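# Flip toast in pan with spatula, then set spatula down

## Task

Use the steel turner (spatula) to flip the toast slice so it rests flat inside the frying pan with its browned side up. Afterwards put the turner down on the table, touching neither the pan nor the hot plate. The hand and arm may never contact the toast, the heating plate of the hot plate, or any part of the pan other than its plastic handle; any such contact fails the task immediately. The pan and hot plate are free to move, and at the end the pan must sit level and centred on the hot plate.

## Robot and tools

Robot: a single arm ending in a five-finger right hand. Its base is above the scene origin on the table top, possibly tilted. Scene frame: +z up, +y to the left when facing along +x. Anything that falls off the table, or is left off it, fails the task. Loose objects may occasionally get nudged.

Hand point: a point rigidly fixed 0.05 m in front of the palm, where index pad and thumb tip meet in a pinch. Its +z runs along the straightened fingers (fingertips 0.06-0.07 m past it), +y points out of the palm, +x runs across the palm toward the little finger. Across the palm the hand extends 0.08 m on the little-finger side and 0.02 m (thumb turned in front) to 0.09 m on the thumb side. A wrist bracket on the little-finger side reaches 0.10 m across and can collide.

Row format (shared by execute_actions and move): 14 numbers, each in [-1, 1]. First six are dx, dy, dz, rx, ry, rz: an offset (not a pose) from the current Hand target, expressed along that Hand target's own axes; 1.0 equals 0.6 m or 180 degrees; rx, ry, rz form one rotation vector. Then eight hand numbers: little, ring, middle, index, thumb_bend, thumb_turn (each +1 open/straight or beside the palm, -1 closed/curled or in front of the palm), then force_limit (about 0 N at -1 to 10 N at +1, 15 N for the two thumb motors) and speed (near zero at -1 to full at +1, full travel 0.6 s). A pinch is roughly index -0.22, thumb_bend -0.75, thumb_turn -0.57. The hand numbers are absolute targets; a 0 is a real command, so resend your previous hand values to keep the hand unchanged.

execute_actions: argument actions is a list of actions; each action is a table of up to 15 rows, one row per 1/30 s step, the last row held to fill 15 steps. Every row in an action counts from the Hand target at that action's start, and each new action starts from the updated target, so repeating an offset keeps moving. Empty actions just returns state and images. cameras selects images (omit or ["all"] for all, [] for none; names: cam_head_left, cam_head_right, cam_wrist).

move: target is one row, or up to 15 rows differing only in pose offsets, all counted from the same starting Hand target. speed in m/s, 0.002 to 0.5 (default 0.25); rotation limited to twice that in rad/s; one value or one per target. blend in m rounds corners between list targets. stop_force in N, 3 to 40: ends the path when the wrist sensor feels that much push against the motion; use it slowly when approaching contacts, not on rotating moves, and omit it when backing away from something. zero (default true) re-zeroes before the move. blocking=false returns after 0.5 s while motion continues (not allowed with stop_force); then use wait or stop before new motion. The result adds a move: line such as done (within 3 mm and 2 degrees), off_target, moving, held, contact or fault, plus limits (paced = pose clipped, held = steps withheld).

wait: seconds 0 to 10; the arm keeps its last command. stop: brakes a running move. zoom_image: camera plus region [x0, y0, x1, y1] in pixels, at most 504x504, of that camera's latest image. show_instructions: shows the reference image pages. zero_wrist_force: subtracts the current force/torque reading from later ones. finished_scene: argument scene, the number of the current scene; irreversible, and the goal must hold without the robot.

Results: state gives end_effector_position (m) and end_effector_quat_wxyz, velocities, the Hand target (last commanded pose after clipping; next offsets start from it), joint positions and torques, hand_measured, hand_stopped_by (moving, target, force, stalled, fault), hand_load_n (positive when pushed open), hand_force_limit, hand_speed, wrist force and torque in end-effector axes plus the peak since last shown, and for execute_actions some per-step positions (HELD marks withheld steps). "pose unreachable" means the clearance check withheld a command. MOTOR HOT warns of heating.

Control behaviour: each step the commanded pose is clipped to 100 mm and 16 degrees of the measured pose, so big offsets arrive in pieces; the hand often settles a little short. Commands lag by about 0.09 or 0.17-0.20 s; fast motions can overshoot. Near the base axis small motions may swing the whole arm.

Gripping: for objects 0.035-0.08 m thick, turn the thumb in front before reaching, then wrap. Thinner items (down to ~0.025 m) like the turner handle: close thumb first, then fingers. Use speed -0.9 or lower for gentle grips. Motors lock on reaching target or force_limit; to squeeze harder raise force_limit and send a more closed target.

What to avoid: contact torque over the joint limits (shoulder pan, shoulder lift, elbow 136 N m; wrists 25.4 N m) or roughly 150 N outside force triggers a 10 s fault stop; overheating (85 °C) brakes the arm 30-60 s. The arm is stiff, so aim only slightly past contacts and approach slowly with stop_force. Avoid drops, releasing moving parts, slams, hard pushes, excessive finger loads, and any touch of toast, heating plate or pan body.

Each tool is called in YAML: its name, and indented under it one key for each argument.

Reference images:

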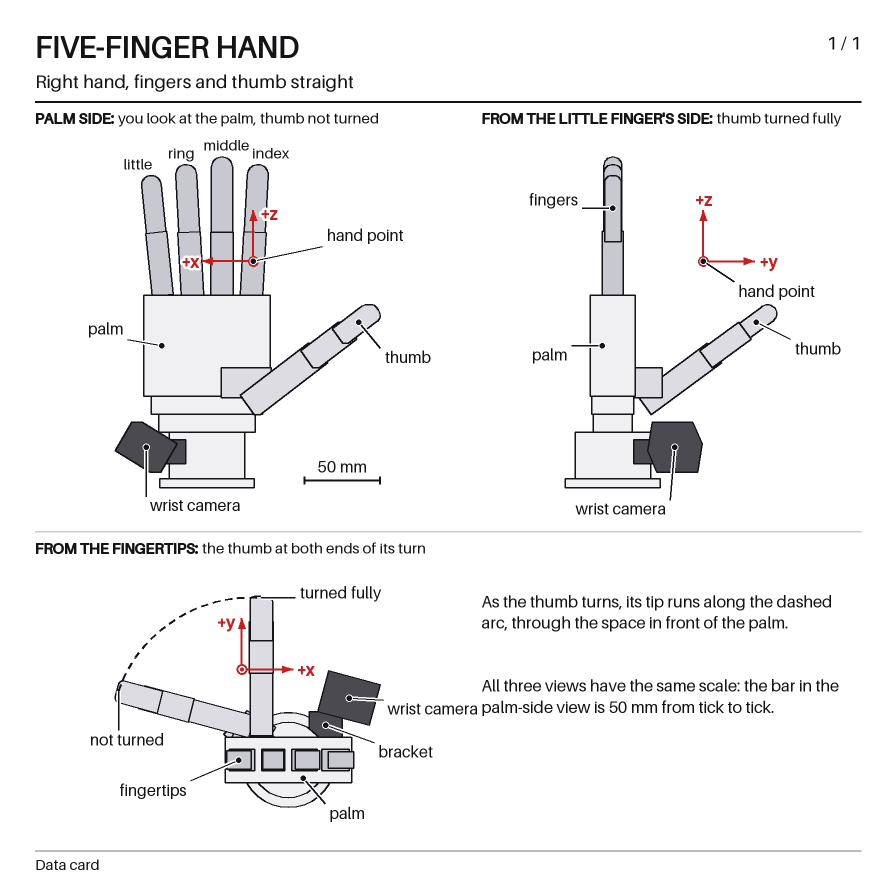

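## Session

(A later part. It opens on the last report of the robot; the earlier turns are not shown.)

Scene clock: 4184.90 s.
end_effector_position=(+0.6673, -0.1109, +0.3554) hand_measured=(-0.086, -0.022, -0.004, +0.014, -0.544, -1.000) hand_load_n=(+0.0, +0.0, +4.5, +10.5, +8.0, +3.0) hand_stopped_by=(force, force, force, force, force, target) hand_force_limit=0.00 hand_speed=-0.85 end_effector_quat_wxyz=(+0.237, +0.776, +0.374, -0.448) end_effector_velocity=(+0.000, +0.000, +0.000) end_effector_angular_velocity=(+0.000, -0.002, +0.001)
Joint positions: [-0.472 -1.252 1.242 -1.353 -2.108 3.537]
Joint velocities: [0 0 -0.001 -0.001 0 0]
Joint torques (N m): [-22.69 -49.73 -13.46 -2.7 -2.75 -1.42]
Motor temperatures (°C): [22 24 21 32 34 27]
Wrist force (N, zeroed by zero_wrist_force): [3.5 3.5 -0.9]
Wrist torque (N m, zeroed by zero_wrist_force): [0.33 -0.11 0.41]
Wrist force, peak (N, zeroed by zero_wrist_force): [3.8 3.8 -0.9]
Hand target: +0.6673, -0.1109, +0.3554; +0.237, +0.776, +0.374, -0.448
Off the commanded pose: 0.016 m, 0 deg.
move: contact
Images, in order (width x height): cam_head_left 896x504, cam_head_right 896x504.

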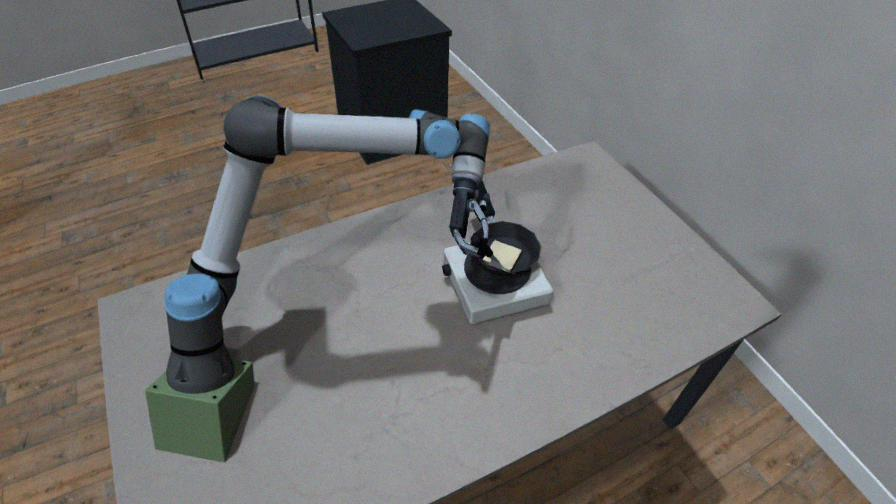

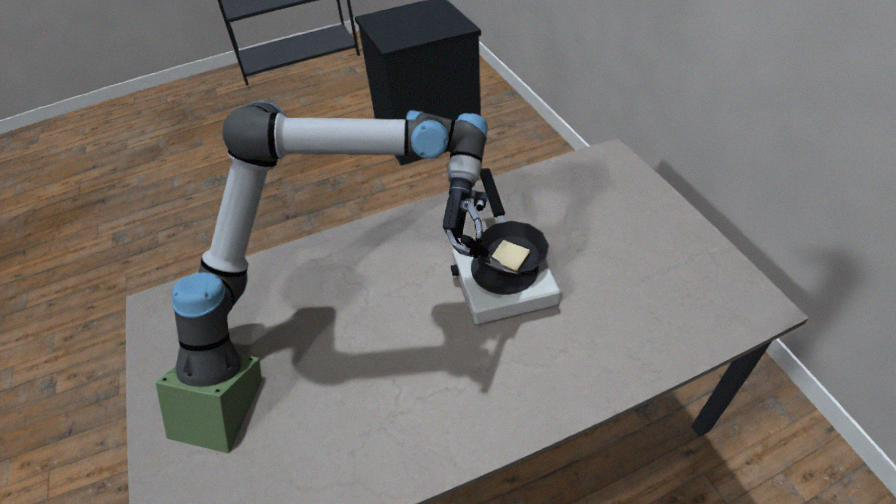

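move:
  target: [0.0127,0.0052,-0.0053,0,0,0,-1,-1,-1,-1,-1,-1,0,-0.85]
  speed: 0.02
  stop_force: 4
  cameras: ["cam_head_left","cam_head_right"]

zoom_image:
  camera: "cam_head_left"
  region: [475, 220, 535, 280]

zoom_image:
  camera: "cam_head_right"
  region: [480, 220, 540, 280]

Scene clock: 4189.70 s.
end_effector_position=(+0.6738, -0.1078, +0.3503) hand_measured=(-0.086, -0.022, -0.004, +0.014, -0.544, -1.000) hand_load_n=(+0.0, +0.0, +3.0, +14.0, +9.0, +7.0) hand_stopped_by=(force, force, force, force, force, target) hand_force_limit=0.00 hand_speed=-0.85 end_effector_quat_wxyz=(+0.237, +0.776, +0.374, -0.448) end_effector_velocity=(+0.000, +0.000, +0.000) end_effector_angular_velocity=(+0.000, -0.001, +0.000)
Joint positions: [-0.462 -1.234 1.22 -1.343 -2.106 3.549]
Joint velocities: [0 0 0 0 0.001 0.001]
Joint torques (N m): [-22.2 -50.42 -13.57 -3.22 -2.3 -2.26]
Motor temperatures (°C): [22 24 21 32 34 27]
Wrist force (N, zeroed by zero_wrist_force): [2.6 3.8 -1.4]
Wrist torque (N m, zeroed by zero_wrist_force): [0.36 0.01 0.48]
Wrist force, peak (N, zeroed by zero_wrist_force): [3.8 3.8 -1.1]
Hand target: +0.6738, -0.1078, +0.3504; +0.237, +0.776, +0.374, -0.448
Off the commanded pose: 0.000 m, 0 deg.
move: done
Images, in order (width x height): cam_head_left 896x504, cam_head_right 896x504.

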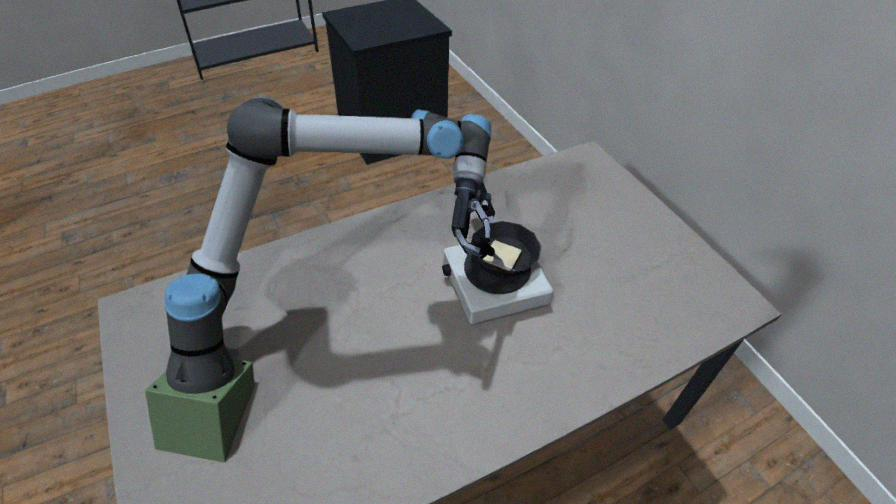

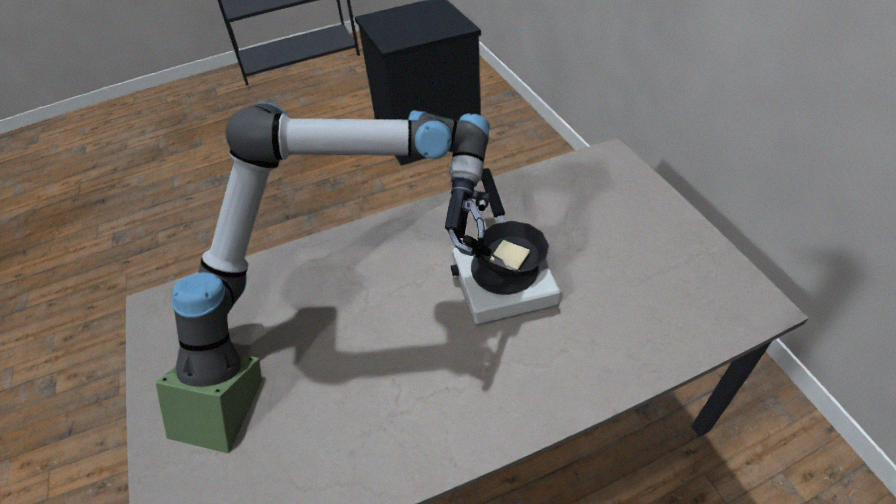

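Scaled by 8.400.

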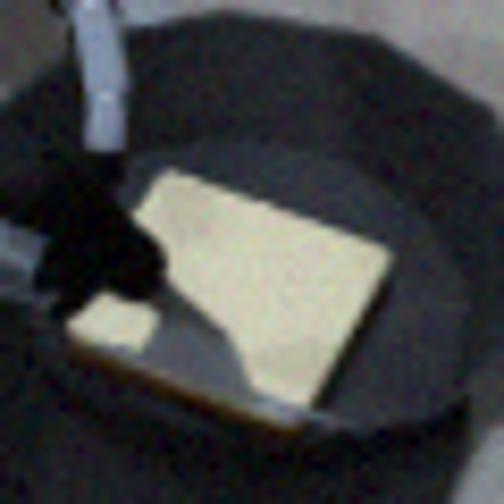

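Scaled by 8.400.

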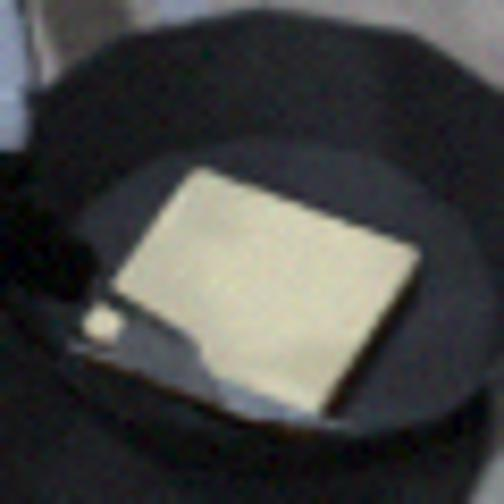

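move:
  target:
    - [-0.0088,0,-0.0049,0,0,0,-1,-1,-1,-1,-1,-1,0,-0.85]
    - [-0.014,-0.0076,0.0085,0,0,0,-1,-1,-1,-1,-1,-1,0,-0.85]
  speed: 0.04
  cameras: []

move:
  target: [0.0305,0,0.017,0,0,0,-1,-1,-1,-1,-1,-1,0,-0.85]
  speed: 0.03
  stop_force: 4
  cameras: ["cam_head_left","cam_head_right"]

zoom_image:
  camera: "cam_head_left"
  region: [475, 220, 535, 280]

zoom_image:
  camera: "cam_head_right"
  region: [480, 220, 540, 280]

Scene clock: 4193.93 s.
end_effector_position=(+0.6649, -0.1117, +0.3553) hand_measured=(-0.086, -0.022, -0.004, +0.014, -0.544, -1.000) hand_load_n=(+0.0, +0.0, +4.5, +10.0, +8.5, +3.0) hand_stopped_by=(force, force, force, force, force, target) hand_force_limit=0.00 hand_speed=-0.85 end_effector_quat_wxyz=(+0.238, +0.776, +0.374, -0.448) end_effector_velocity=(+0.000, +0.000, +0.000) end_effector_angular_velocity=(+0.000, +0.002, -0.002)
Joint positions: [-0.474 -1.258 1.252 -1.359 -2.109 3.534]
Joint velocities: [0.001 0.002 -0.003 0.005 0 0.002]
Joint torques (N m): [-6.41 -22.98 -26.09 1.16 -1.8 1.63]
Motor temperatures (°C): [22 24 21 32 34 27]
Wrist force (N, zeroed by zero_wrist_force): [2.4 3.3 -0.7]
Wrist torque (N m, zeroed by zero_wrist_force): [0.33 -0.10 0.41]
Wrist force, peak (N, zeroed by zero_wrist_force): [3.6 4.3 -1.2]
Hand target: +0.6649, -0.1117, +0.3551; +0.237, +0.776, +0.374, -0.448
Off the commanded pose: 0.000 m, 0 deg.
move: done
No camera images: "cameras" was empty.

Scene clock: 4195.23 s.
end_effector_position=(+0.6651, -0.1118, +0.3480) hand_measured=(-0.086, -0.022, -0.004, +0.016, -0.544, -1.000) hand_load_n=(+0.0, +0.5, +2.0, +15.5, +10.0, +9.5) hand_stopped_by=(force, force, force, force, force, target) hand_force_limit=0.00 hand_speed=-0.85 end_effector_quat_wxyz=(+0.237, +0.776, +0.374, -0.448) end_effector_velocity=(+0.000, +0.000, +0.000) end_effector_angular_velocity=(-0.001, -0.001, +0.001)
Joint positions: [-0.469 -1.253 1.261 -1.37 -2.108 3.541]
Joint velocities: [0 0 0 -0.001 0 0]
Joint torques (N m): [-21.74 -49.44 -12.55 -2.2 -2.73 -2.06]
Motor temperatures (°C): [22 24 21 32 34 27]
Wrist force (N, zeroed by zero_wrist_force): [3.0 3.3 -1.6]
Wrist torque (N m, zeroed by zero_wrist_force): [0.21 0.14 0.46]
Wrist force, peak (N, zeroed by zero_wrist_force): [3.0 3.6 -1.8]
Hand target: +0.6651, -0.1118, +0.3480; +0.237, +0.776, +0.374, -0.448
Off the commanded pose: 0.014 m, 0 deg.
move: contact
Images, in order (width x height): cam_head_left 896x504, cam_head_right 896x504.

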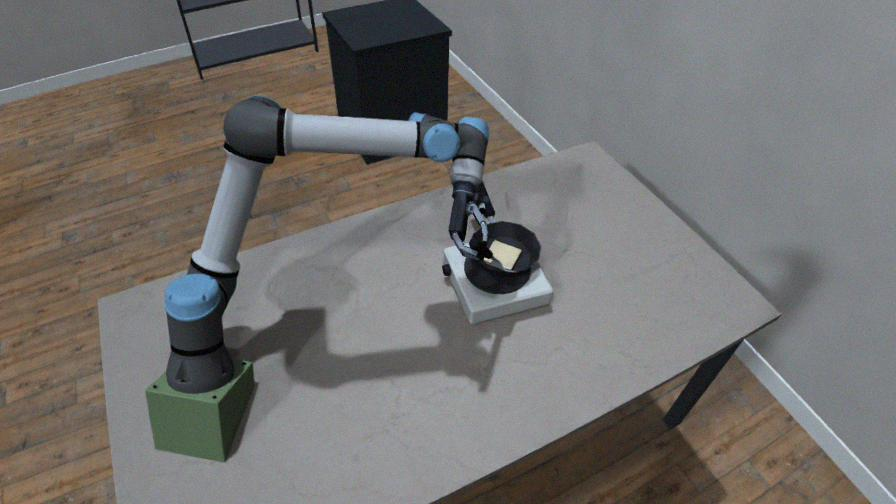

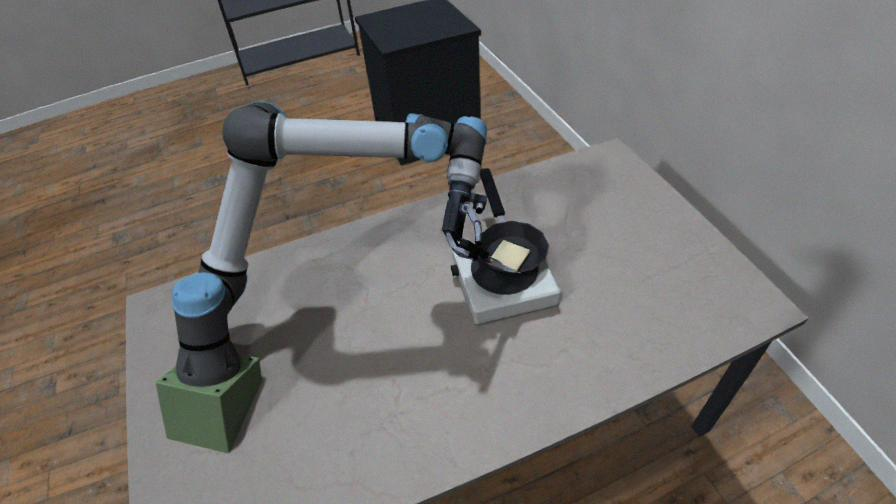

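Scaled by 8.400.

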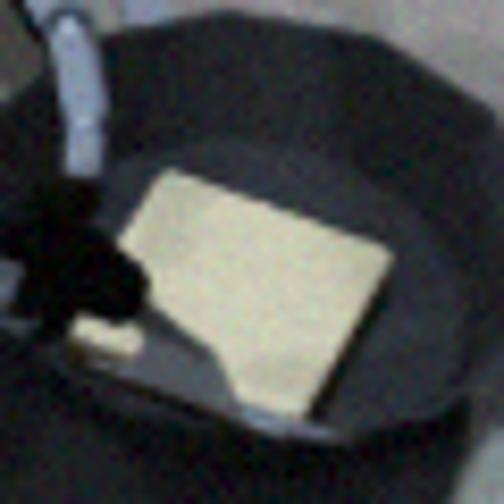

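Scaled by 8.400.

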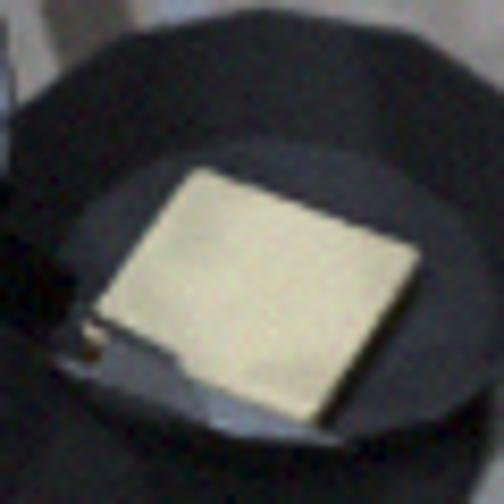

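move:
  target: [0.0224,0.0106,-0.0145,0,0,0,-1,-1,-1,-1,-1,-1,0,-0.85]
  speed: 0.025
  stop_force: 5
  cameras: ["cam_head_left","cam_head_right"]

zoom_image:
  camera: "cam_head_left"
  region: [475, 220, 535, 280]

zoom_image:
  camera: "cam_head_right"
  region: [480, 220, 540, 280]

Scene clock: 4199.53 s.
end_effector_position=(+0.6789, -0.1046, +0.3407) hand_measured=(-0.084, -0.022, -0.004, +0.016, -0.546, -1.000) hand_load_n=(+3.0, +0.0, +5.0, +9.5, +8.5, +1.5) hand_stopped_by=(force, force, force, force, force, target) hand_force_limit=0.00 hand_speed=-0.85 end_effector_quat_wxyz=(+0.237, +0.776, +0.374, -0.448) end_effector_velocity=(+0.000, +0.000, +0.001) end_effector_angular_velocity=(+0.000, +0.001, +0.000)
Joint positions: [-0.449 -1.217 1.209 -1.342 -2.103 3.564]
Joint velocities: [0 0 -0.001 0.001 -0.001 -0.001]
Joint torques (N m): [-23.46 -52.86 -14.78 -3.35 -2.82 -2.14]
Motor temperatures (°C): [22 24 21 32 34 27]
Wrist force (N, zeroed by zero_wrist_force): [5.3 3.9 -0.5]
Wrist torque (N m, zeroed by zero_wrist_force): [0.39 -0.25 0.36]
Wrist force, peak (N, zeroed by zero_wrist_force): [4.7 4.5 -2.4]
Hand target: +0.6789, -0.1046, +0.3407; +0.237, +0.776, +0.374, -0.448
Off the commanded pose: 0.000 m, 0 deg.
move: done
Images, in order (width x height): cam_head_left 896x504, cam_head_right 896x504.

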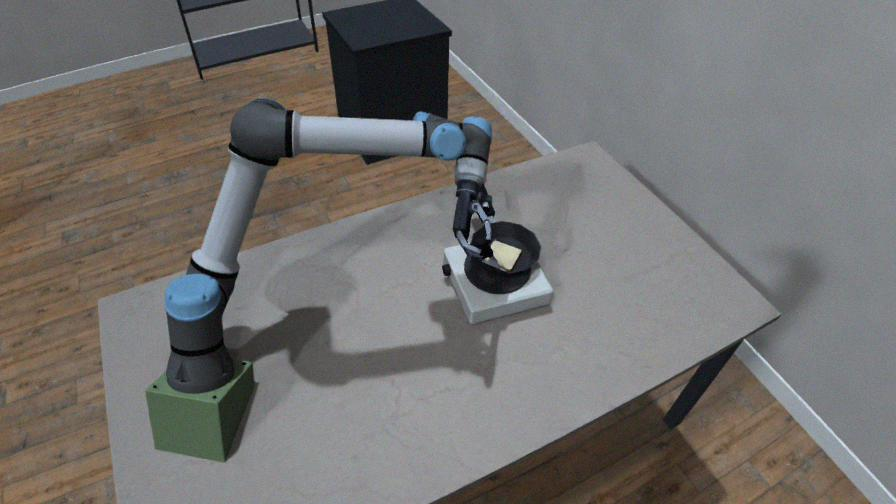

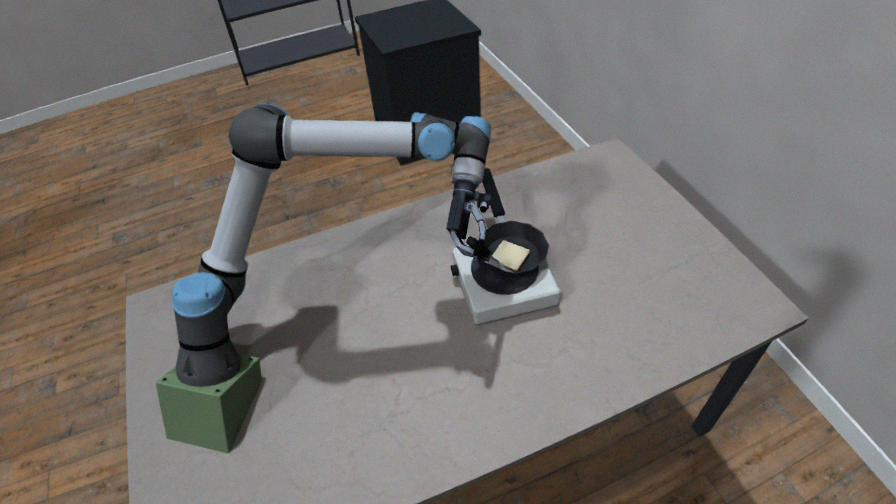

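Scaled by 8.400.

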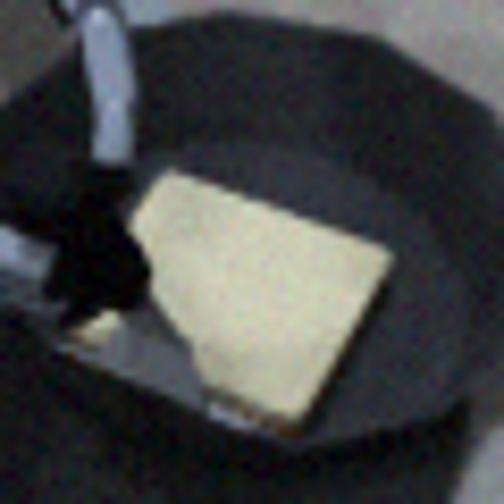

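Scaled by 8.400.

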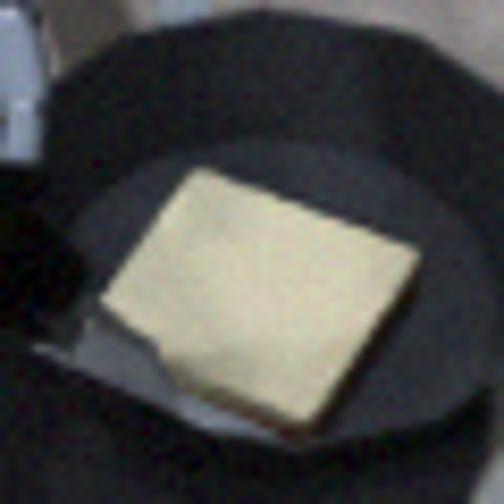

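move:
  target: [-0.003,0.024,0.006,0,0,0,-1,-1,-1,-1,-1,-1,0,-0.85]
  speed: 0.04
  cameras: []

move:
  target: [0.0158,0.0093,-0.0278,0,0,0,-1,-1,-1,-1,-1,-1,0,-0.85]
  speed: 0.03
  stop_force: 4
  cameras: ["cam_head_left","cam_head_right"]

zoom_image:
  camera: "cam_head_left"
  region: [475, 220, 535, 280]

zoom_image:
  camera: "cam_head_right"
  region: [480, 220, 540, 280]

Scene clock: 4204.17 s.
end_effector_position=(+0.6880, -0.1168, +0.3410) hand_measured=(-0.086, -0.022, -0.004, +0.016, -0.546, -1.000) hand_load_n=(+1.5, +0.0, +5.5, +11.0, +7.0, +2.0) hand_stopped_by=(force, force, force, force, force, target) hand_force_limit=0.00 hand_speed=-0.85 end_effector_quat_wxyz=(+0.237, +0.776, +0.374, -0.448) end_effector_velocity=(-0.001, +0.002, -0.001) end_effector_angular_velocity=(+0.000, +0.000, +0.001)
Joint positions: [-0.462 -1.19 1.179 -1.346 -2.106 3.549]
Joint velocities: [0.002 -0.003 0.005 -0.001 0 0.002]
Joint torques (N m): [-9.7 -50.45 -12.7 -1.7 -2.08 1.69]
Motor temperatures (°C): [22 24 21 32 34 27]
Wrist force (N, zeroed by zero_wrist_force): [4.1 3.2 -0.8]
Wrist torque (N m, zeroed by zero_wrist_force): [0.35 -0.11 0.29]
Wrist force, peak (N, zeroed by zero_wrist_force): [5.3 4.2 -0.5]
Hand target: +0.6879, -0.1166, +0.3411; +0.237, +0.776, +0.374, -0.448
Off the commanded pose: 0.000 m, 0 deg.
move: done
No camera images: "cameras" was empty.

Scene clock: 4205.93 s.
end_effector_position=(+0.7040, -0.1047, +0.3411) hand_measured=(-0.084, -0.022, -0.004, +0.016, -0.544, -1.000) hand_load_n=(+6.5, +0.5, +5.0, +7.5, +11.0, +0.0) hand_stopped_by=(force, force, force, force, force, target) hand_force_limit=0.00 hand_speed=-0.85 end_effector_quat_wxyz=(+0.237, +0.776, +0.374, -0.448) end_effector_velocity=(+0.000, +0.000, +0.000) end_effector_angular_velocity=(-0.001, -0.002, +0.000)
Joint positions: [-0.44 -1.153 1.1 -1.292 -2.102 3.573]
Joint velocities: [0 0 0 -0.001 0 0.001]
Joint torques (N m): [-23.5 -55.02 -20.21 -3.6 -2.86 -1.95]
Motor temperatures (°C): [22 24 21 32 34 27]
Wrist force (N, zeroed by zero_wrist_force): [4.9 3.3 0.6]
Wrist torque (N m, zeroed by zero_wrist_force): [0.40 -0.52 0.32]
Wrist force, peak (N, zeroed by zero_wrist_force): [5.0 3.5 0.4]
Hand target: +0.7040, -0.1047, +0.3411; +0.237, +0.776, +0.374, -0.448
Off the commanded pose: 0.000 m, 0 deg.
move: done
Images, in order (width x height): cam_head_left 896x504, cam_head_right 896x504.

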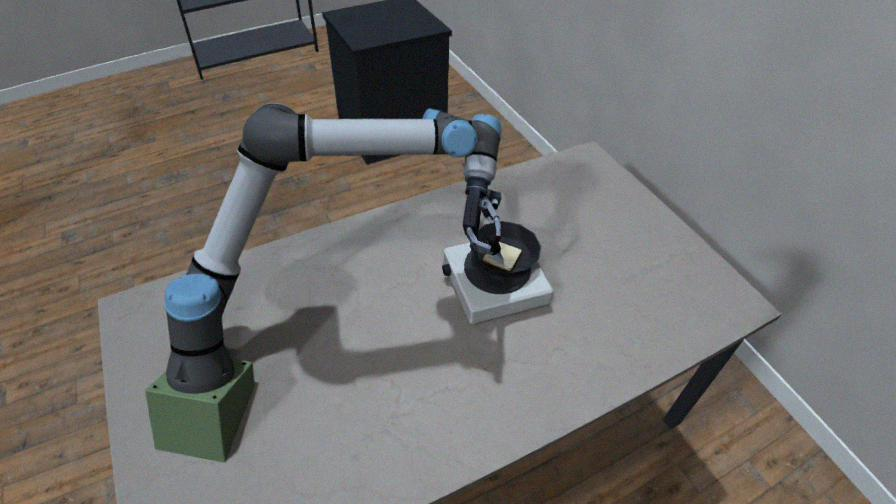

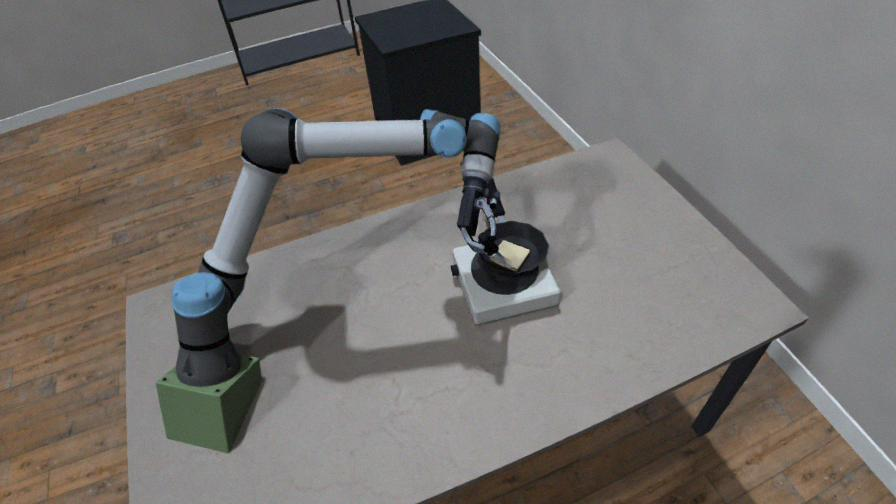

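Scaled by 8.400.

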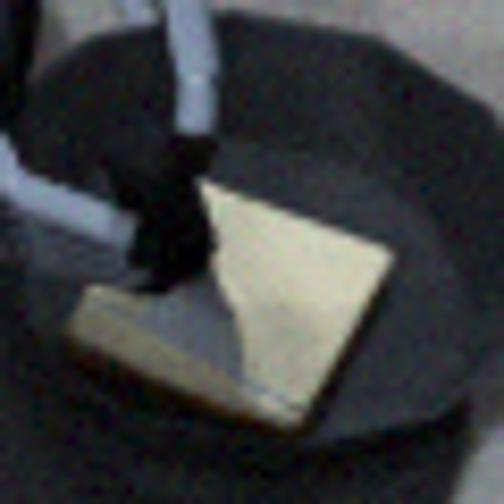

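Scaled by 8.400.

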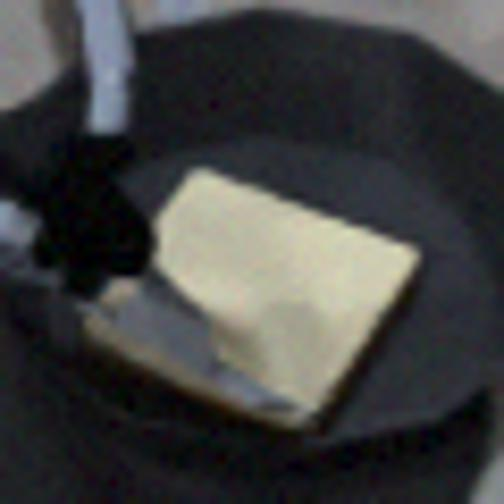

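move:
  target:
    - [-0.0175,0,-0.0097,0,0,0,-1,-1,-1,-1,-1,-1,0,-0.85]
    - [-0.0395,-0.017,0.0288,0,0,0,-1,-1,-1,-1,-1,-1,0,-0.85]
  speed: 0.05
  cameras: ["cam_head_left","cam_head_right"]

zoom_image:
  camera: "cam_head_right"
  region: [480, 220, 540, 280]

move:
  target: [0.0262,0,0.0146,0,0,0,-1,-1,-1,-1,-1,-1,0,-0.85]
  speed: 0.03
  stop_force: 4
  cameras: ["cam_head_left","cam_head_right"]

zoom_image:
  camera: "cam_head_left"
  region: [475, 220, 535, 280]

zoom_image:
  camera: "cam_head_right"
  region: [480, 220, 540, 280]

Scene clock: 4213.07 s.
end_effector_position=(+0.6794, -0.1194, +0.3532) hand_measured=(-0.084, -0.022, -0.004, +0.016, -0.544, -1.000) hand_load_n=(+3.5, +0.0, +5.5, +9.5, +9.0, +1.0) hand_stopped_by=(force, force, force, force, force, target) hand_force_limit=0.00 hand_speed=-0.85 end_effector_quat_wxyz=(+0.238, +0.776, +0.374, -0.448) end_effector_velocity=(+0.000, +0.000, +0.000) end_effector_angular_velocity=(-0.001, +0.000, -0.001)
Joint positions: [-0.477 -1.218 1.201 -1.35 -2.11 3.531]
Joint velocities: [0 0 0 0.001 0 0.002]
Joint torques (N m): [-8.39 -27.63 -18.37 0.79 -0.79 2.34]
Motor temperatures (°C): [22 24 21 32 34 27]
Wrist force (N, zeroed by zero_wrist_force): [4.6 3.6 -0.2]
Wrist torque (N m, zeroed by zero_wrist_force): [0.41 -0.30 0.35]
Wrist force, peak (N, zeroed by zero_wrist_force): [5.5 3.4 1.1]
Hand target: +0.6794, -0.1194, +0.3530; +0.237, +0.776, +0.374, -0.448
Off the commanded pose: 0.000 m, 0 deg.
move: done
Images, in order (width x height): cam_head_left 896x504, cam_head_right 896x504.

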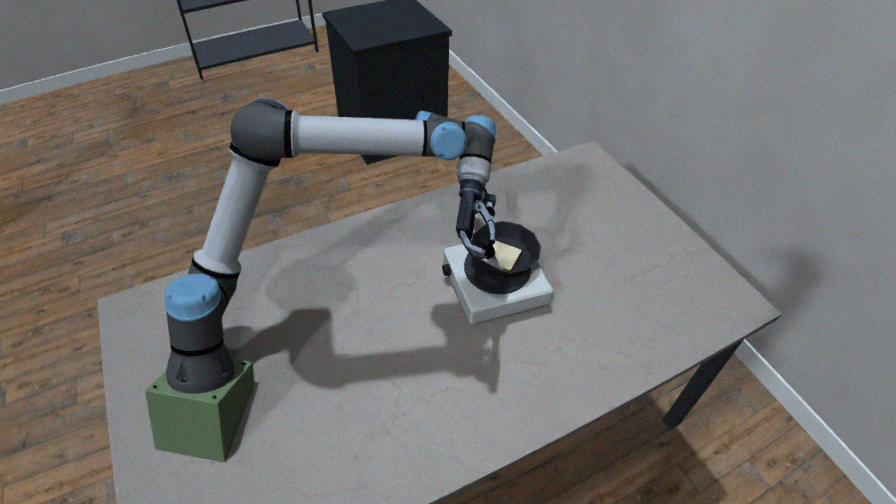

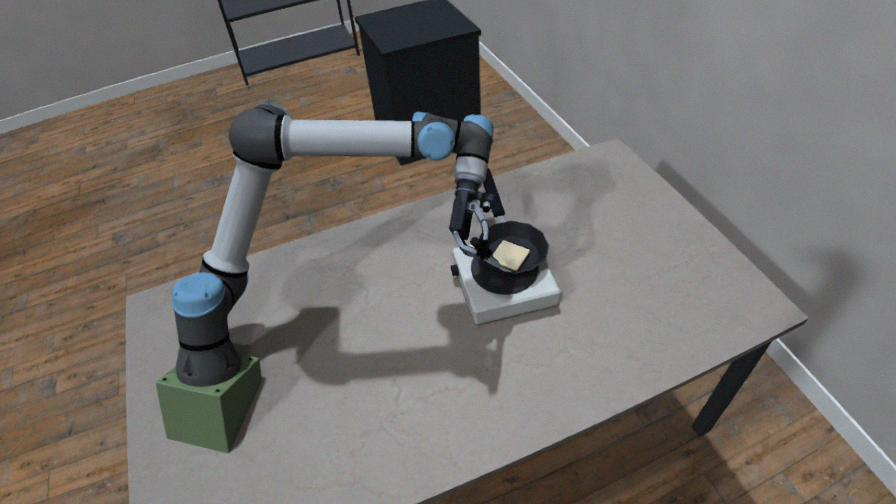

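Scaled by 8.400.

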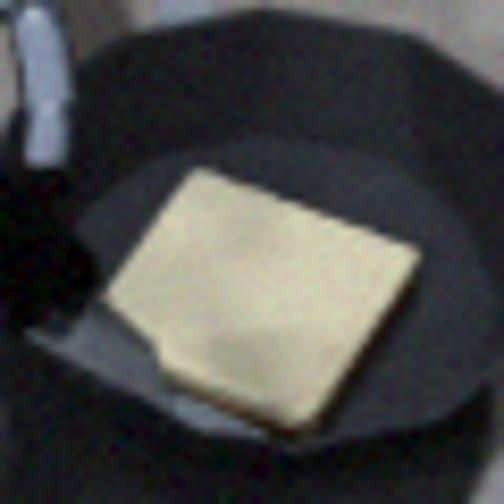

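Scene clock: 4214.87 s.
end_effector_position=(+0.6799, -0.1198, +0.3350) hand_measured=(-0.086, -0.022, -0.004, +0.016, -0.544, -1.000) hand_load_n=(+0.0, +0.0, +3.5, +16.5, +7.5, +7.0) hand_stopped_by=(force, force, force, force, force, target) hand_force_limit=0.00 hand_speed=-0.85 end_effector_quat_wxyz=(+0.237, +0.776, +0.374, -0.448) end_effector_velocity=(+0.000, +0.000, +0.000) end_effector_angular_velocity=(+0.000, -0.001, -0.001)
Joint positions: [-0.465 -1.206 1.224 -1.377 -2.107 3.546]
Joint velocities: [-0.001 0 0.001 -0.001 0 0]
Joint torques (N m): [-23.63 -51.11 -25.36 1.17 -3.02 -2.06]
Motor temperatures (°C): [22 24 21 32 34 27]
Wrist force (N, zeroed by zero_wrist_force): [4.8 3.8 -2.0]
Wrist torque (N m, zeroed by zero_wrist_force): [0.32 0.14 0.37]
Wrist force, peak (N, zeroed by zero_wrist_force): [4.9 3.8 -1.9]
Hand target: +0.6799, -0.1198, +0.3350; +0.237, +0.776, +0.374, -0.448
Off the commanded pose: 0.000 m, 0 deg.
move: done
Images, in order (width x height): cam_head_left 896x504, cam_head_right 896x504.

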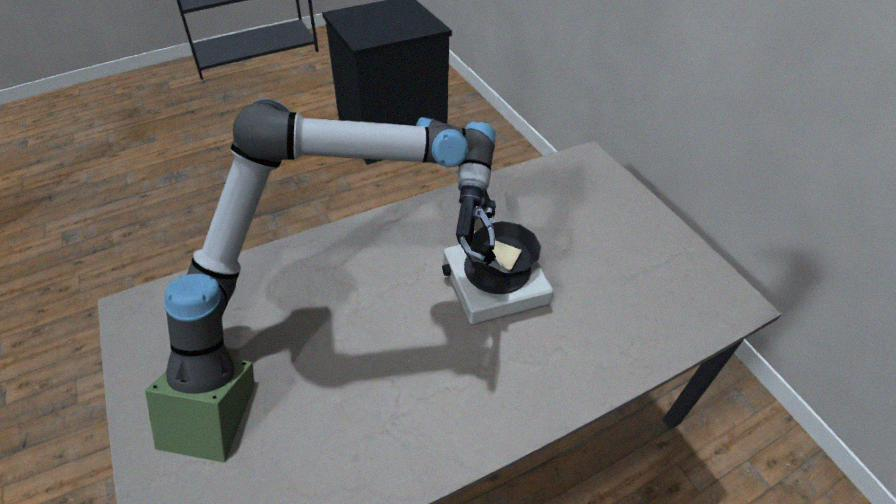

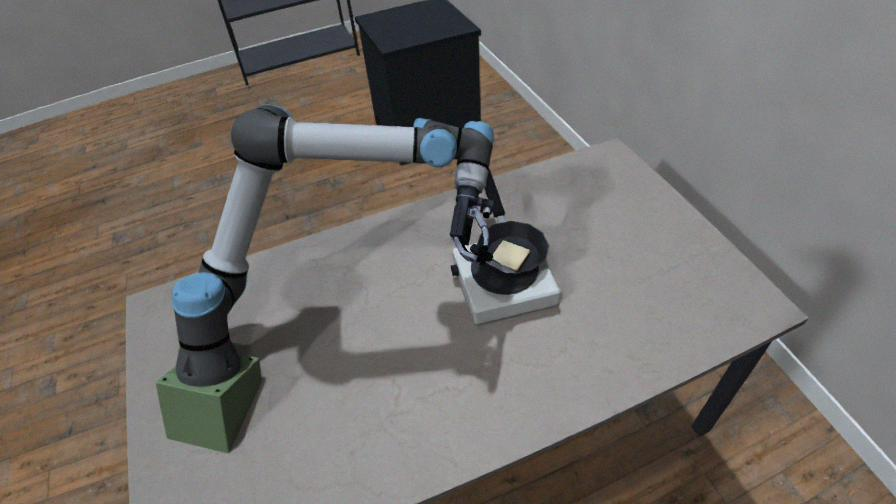

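Scaled by 8.400.

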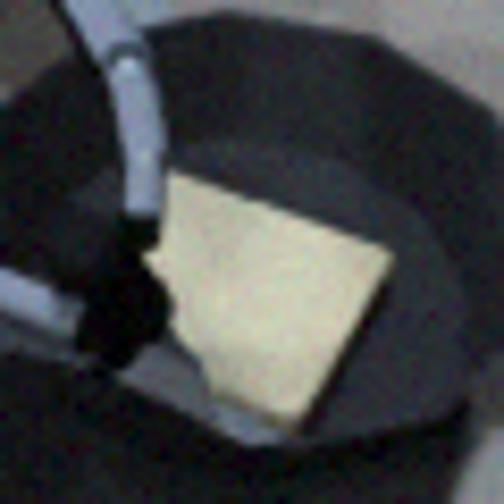

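Scaled by 8.400.

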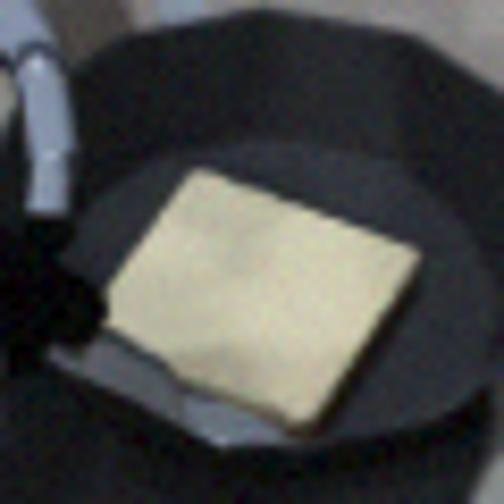

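move:
  target: [0.0268,0.0159,-0.0472,0,0,0,-1,-1,-1,-1,-1,-1,0,-0.85]
  speed: 0.05
  stop_force: 8
  cameras: ["cam_head_left","cam_head_right"]

zoom_image:
  camera: "cam_head_right"
  region: [480, 220, 540, 280]

zoom_image:
  camera: "cam_head_left"
  region: [475, 220, 535, 280]

Scene clock: 4231.77 s.
end_effector_position=(+0.7072, -0.0997, +0.3351) hand_measured=(-0.084, -0.022, -0.004, +0.014, -0.544, -1.000) hand_load_n=(+6.0, +0.5, +5.0, +7.5, +11.0, +0.5) hand_stopped_by=(force, force, force, force, force, target) hand_force_limit=0.00 hand_speed=-0.85 end_effector_quat_wxyz=(+0.237, +0.776, +0.374, -0.448) end_effector_velocity=(+0.000, +0.000, +0.000) end_effector_angular_velocity=(+0.001, +0.001, +0.000)
Joint positions: [-0.429 -1.142 1.09 -1.286 -2.099 3.586]
Joint velocities: [0.001 0 -0.001 0.002 0 0]
Joint torques (N m): [-24.36 -56.07 -26.83 -2.5 -2.73 -2.03]
Motor temperatures (°C): [22 24 21 32 34 27]
Wrist force (N, zeroed by zero_wrist_force): [4.9 3.5 0.8]
Wrist torque (N m, zeroed by zero_wrist_force): [0.40 -0.52 0.32]
Wrist force, peak (N, zeroed by zero_wrist_force): [5.0 3.9 -1.7]
Hand target: +0.7072, -0.0997, +0.3351; +0.237, +0.776, +0.374, -0.448
Off the commanded pose: 0.000 m, 0 deg.
move: done
Images, in order (width x height): cam_head_left 896x504, cam_head_right 896x504.

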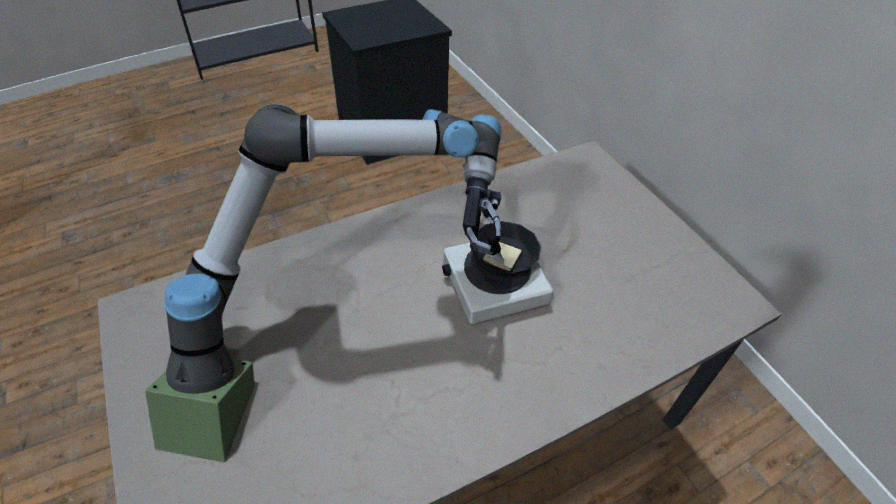

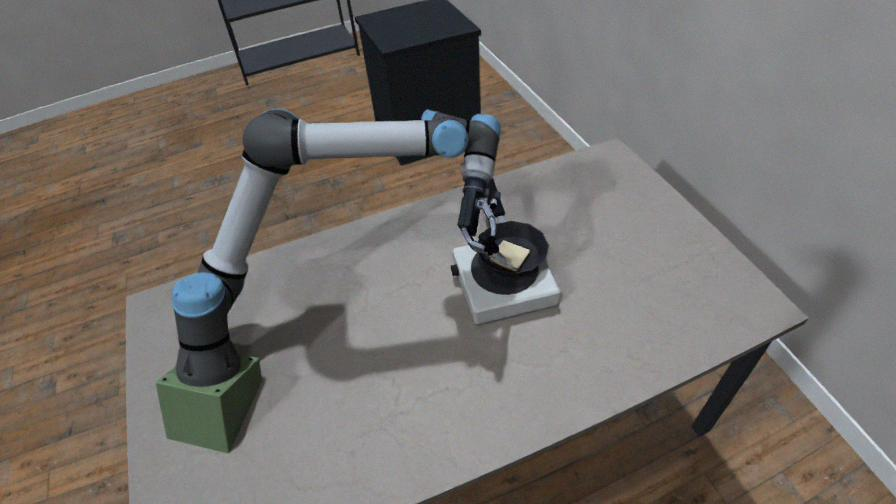

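Scaled by 8.400.

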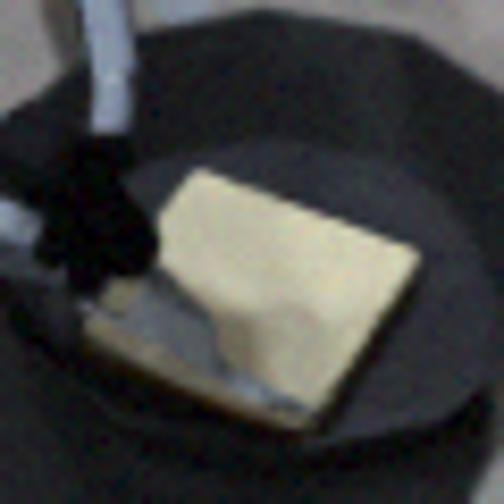

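Scaled by 8.400.

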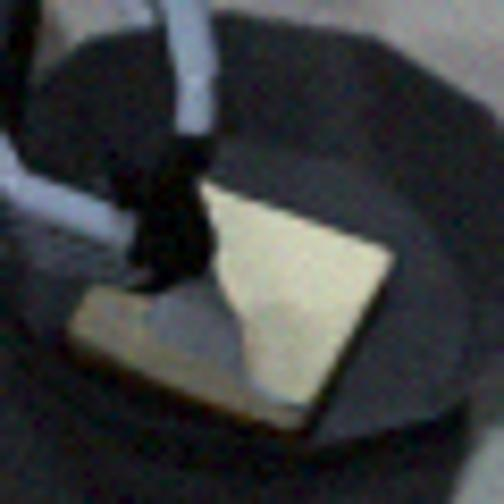

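move:
  target:
    - [-0.0727,0.0014,-0.0406,0,0,0,-1,-1,-1,-1,-1,-1,0,-0.85]
  speed: 0.1
  cameras: []

move:
  target:
    - [0.02,0.012,-0.035,0.0104,-0.08,-0.021,-1,-1,-1,-1,-1,-1,0,-0.85]
  speed: 0.1
  cameras: ["cam_head_left","cam_head_right"]

zoom_image:
  camera: "cam_head_right"
  region: [480, 220, 540, 280]

zoom_image:
  camera: "cam_head_left"
  region: [475, 220, 535, 280]

Scene clock: 4263.30 s.
end_effector_position=(+0.7065, -0.0991, +0.3852) hand_measured=(-0.084, -0.022, -0.004, +0.014, -0.544, -1.000) hand_load_n=(+6.0, +0.0, +5.0, +7.5, +11.0, +0.0) hand_stopped_by=(force, force, force, force, force, target) hand_force_limit=0.00 hand_speed=-0.85 end_effector_quat_wxyz=(+0.237, +0.776, +0.374, -0.448) end_effector_velocity=(+0.000, +0.000, +0.000) end_effector_angular_velocity=(+0.000, +0.000, +0.000)
Joint positions: [-0.462 -1.165 1.014 -1.207 -2.106 3.548]
Joint velocities: [0 0.001 0 -0.001 0 0]
Joint torques (N m): [-9.16 -30.96 -16.75 -4.16 0.07 2.5]
Motor temperatures (°C): [22 24 21 32 34 27]
Wrist force (N, zeroed by zero_wrist_force): [5.0 3.2 0.7]
Wrist torque (N m, zeroed by zero_wrist_force): [0.36 -0.49 0.34]
Wrist force, peak (N, zeroed by zero_wrist_force): [5.9 3.3 1.1]
Hand target: +0.7065, -0.0991, +0.3850; +0.237, +0.776, +0.374, -0.448
Off the commanded pose: 0.000 m, 0 deg.
move: done
No camera images: "cameras" was empty.

Scene clock: 4265.03 s.
end_effector_position=(+0.7270, -0.0843, +0.3849) hand_measured=(-0.086, -0.022, -0.004, +0.016, -0.544, -1.000) hand_load_n=(+0.0, +0.0, +5.0, +12.0, +6.5, +2.0) hand_stopped_by=(force, force, force, force, force, target) hand_force_limit=0.00 hand_speed=-0.85 end_effector_quat_wxyz=(+0.255, +0.705, +0.360, -0.555) end_effector_velocity=(+0.000, +0.000, +0.000) end_effector_angular_velocity=(+0.000, +0.000, +0.001)
Joint positions: [-0.382 -1.016 0.814 -0.923 -2.29 3.681]
Joint velocities: [0 0 0 -0.001 -0.001 -0.001]
Joint torques (N m): [-26.04 -59.41 -17.72 -1.64 -1.19 -1.96]
Motor temperatures (°C): [22 24 21 32 34 27]
Wrist force (N, zeroed by zero_wrist_force): [4.6 3.8 -1.1]
Wrist torque (N m, zeroed by zero_wrist_force): [0.44 -0.06 0.34]
Wrist force, peak (N, zeroed by zero_wrist_force): [5.2 4.1 0.0]
Hand target: +0.7269, -0.0843, +0.3850; +0.255, +0.705, +0.360, -0.555
Off the commanded pose: 0.000 m, 0 deg.
move: done
Images, in order (width x height): cam_head_left 896x504, cam_head_right 896x504.

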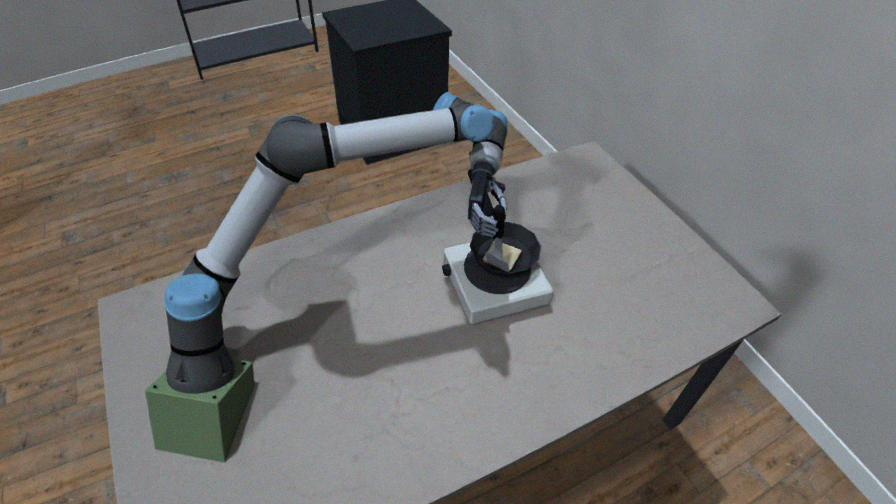

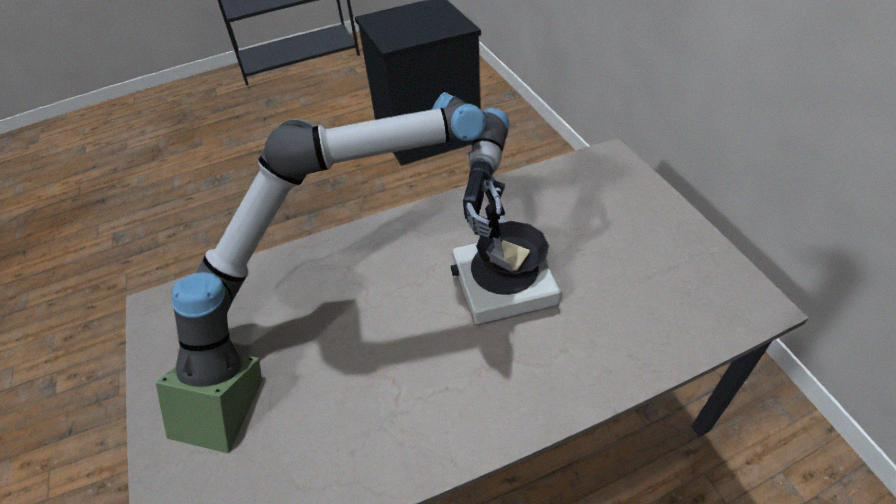

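Scaled by 8.400.

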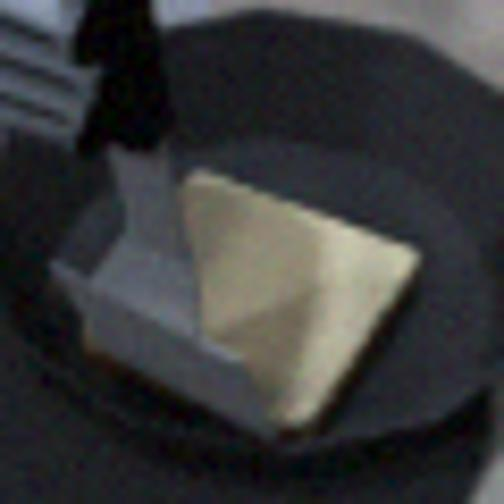

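Scaled by 8.400.

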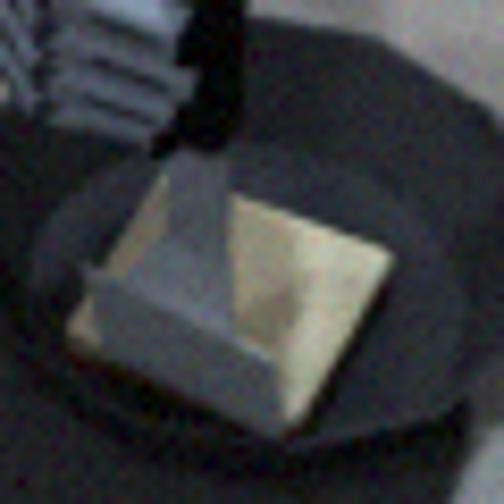

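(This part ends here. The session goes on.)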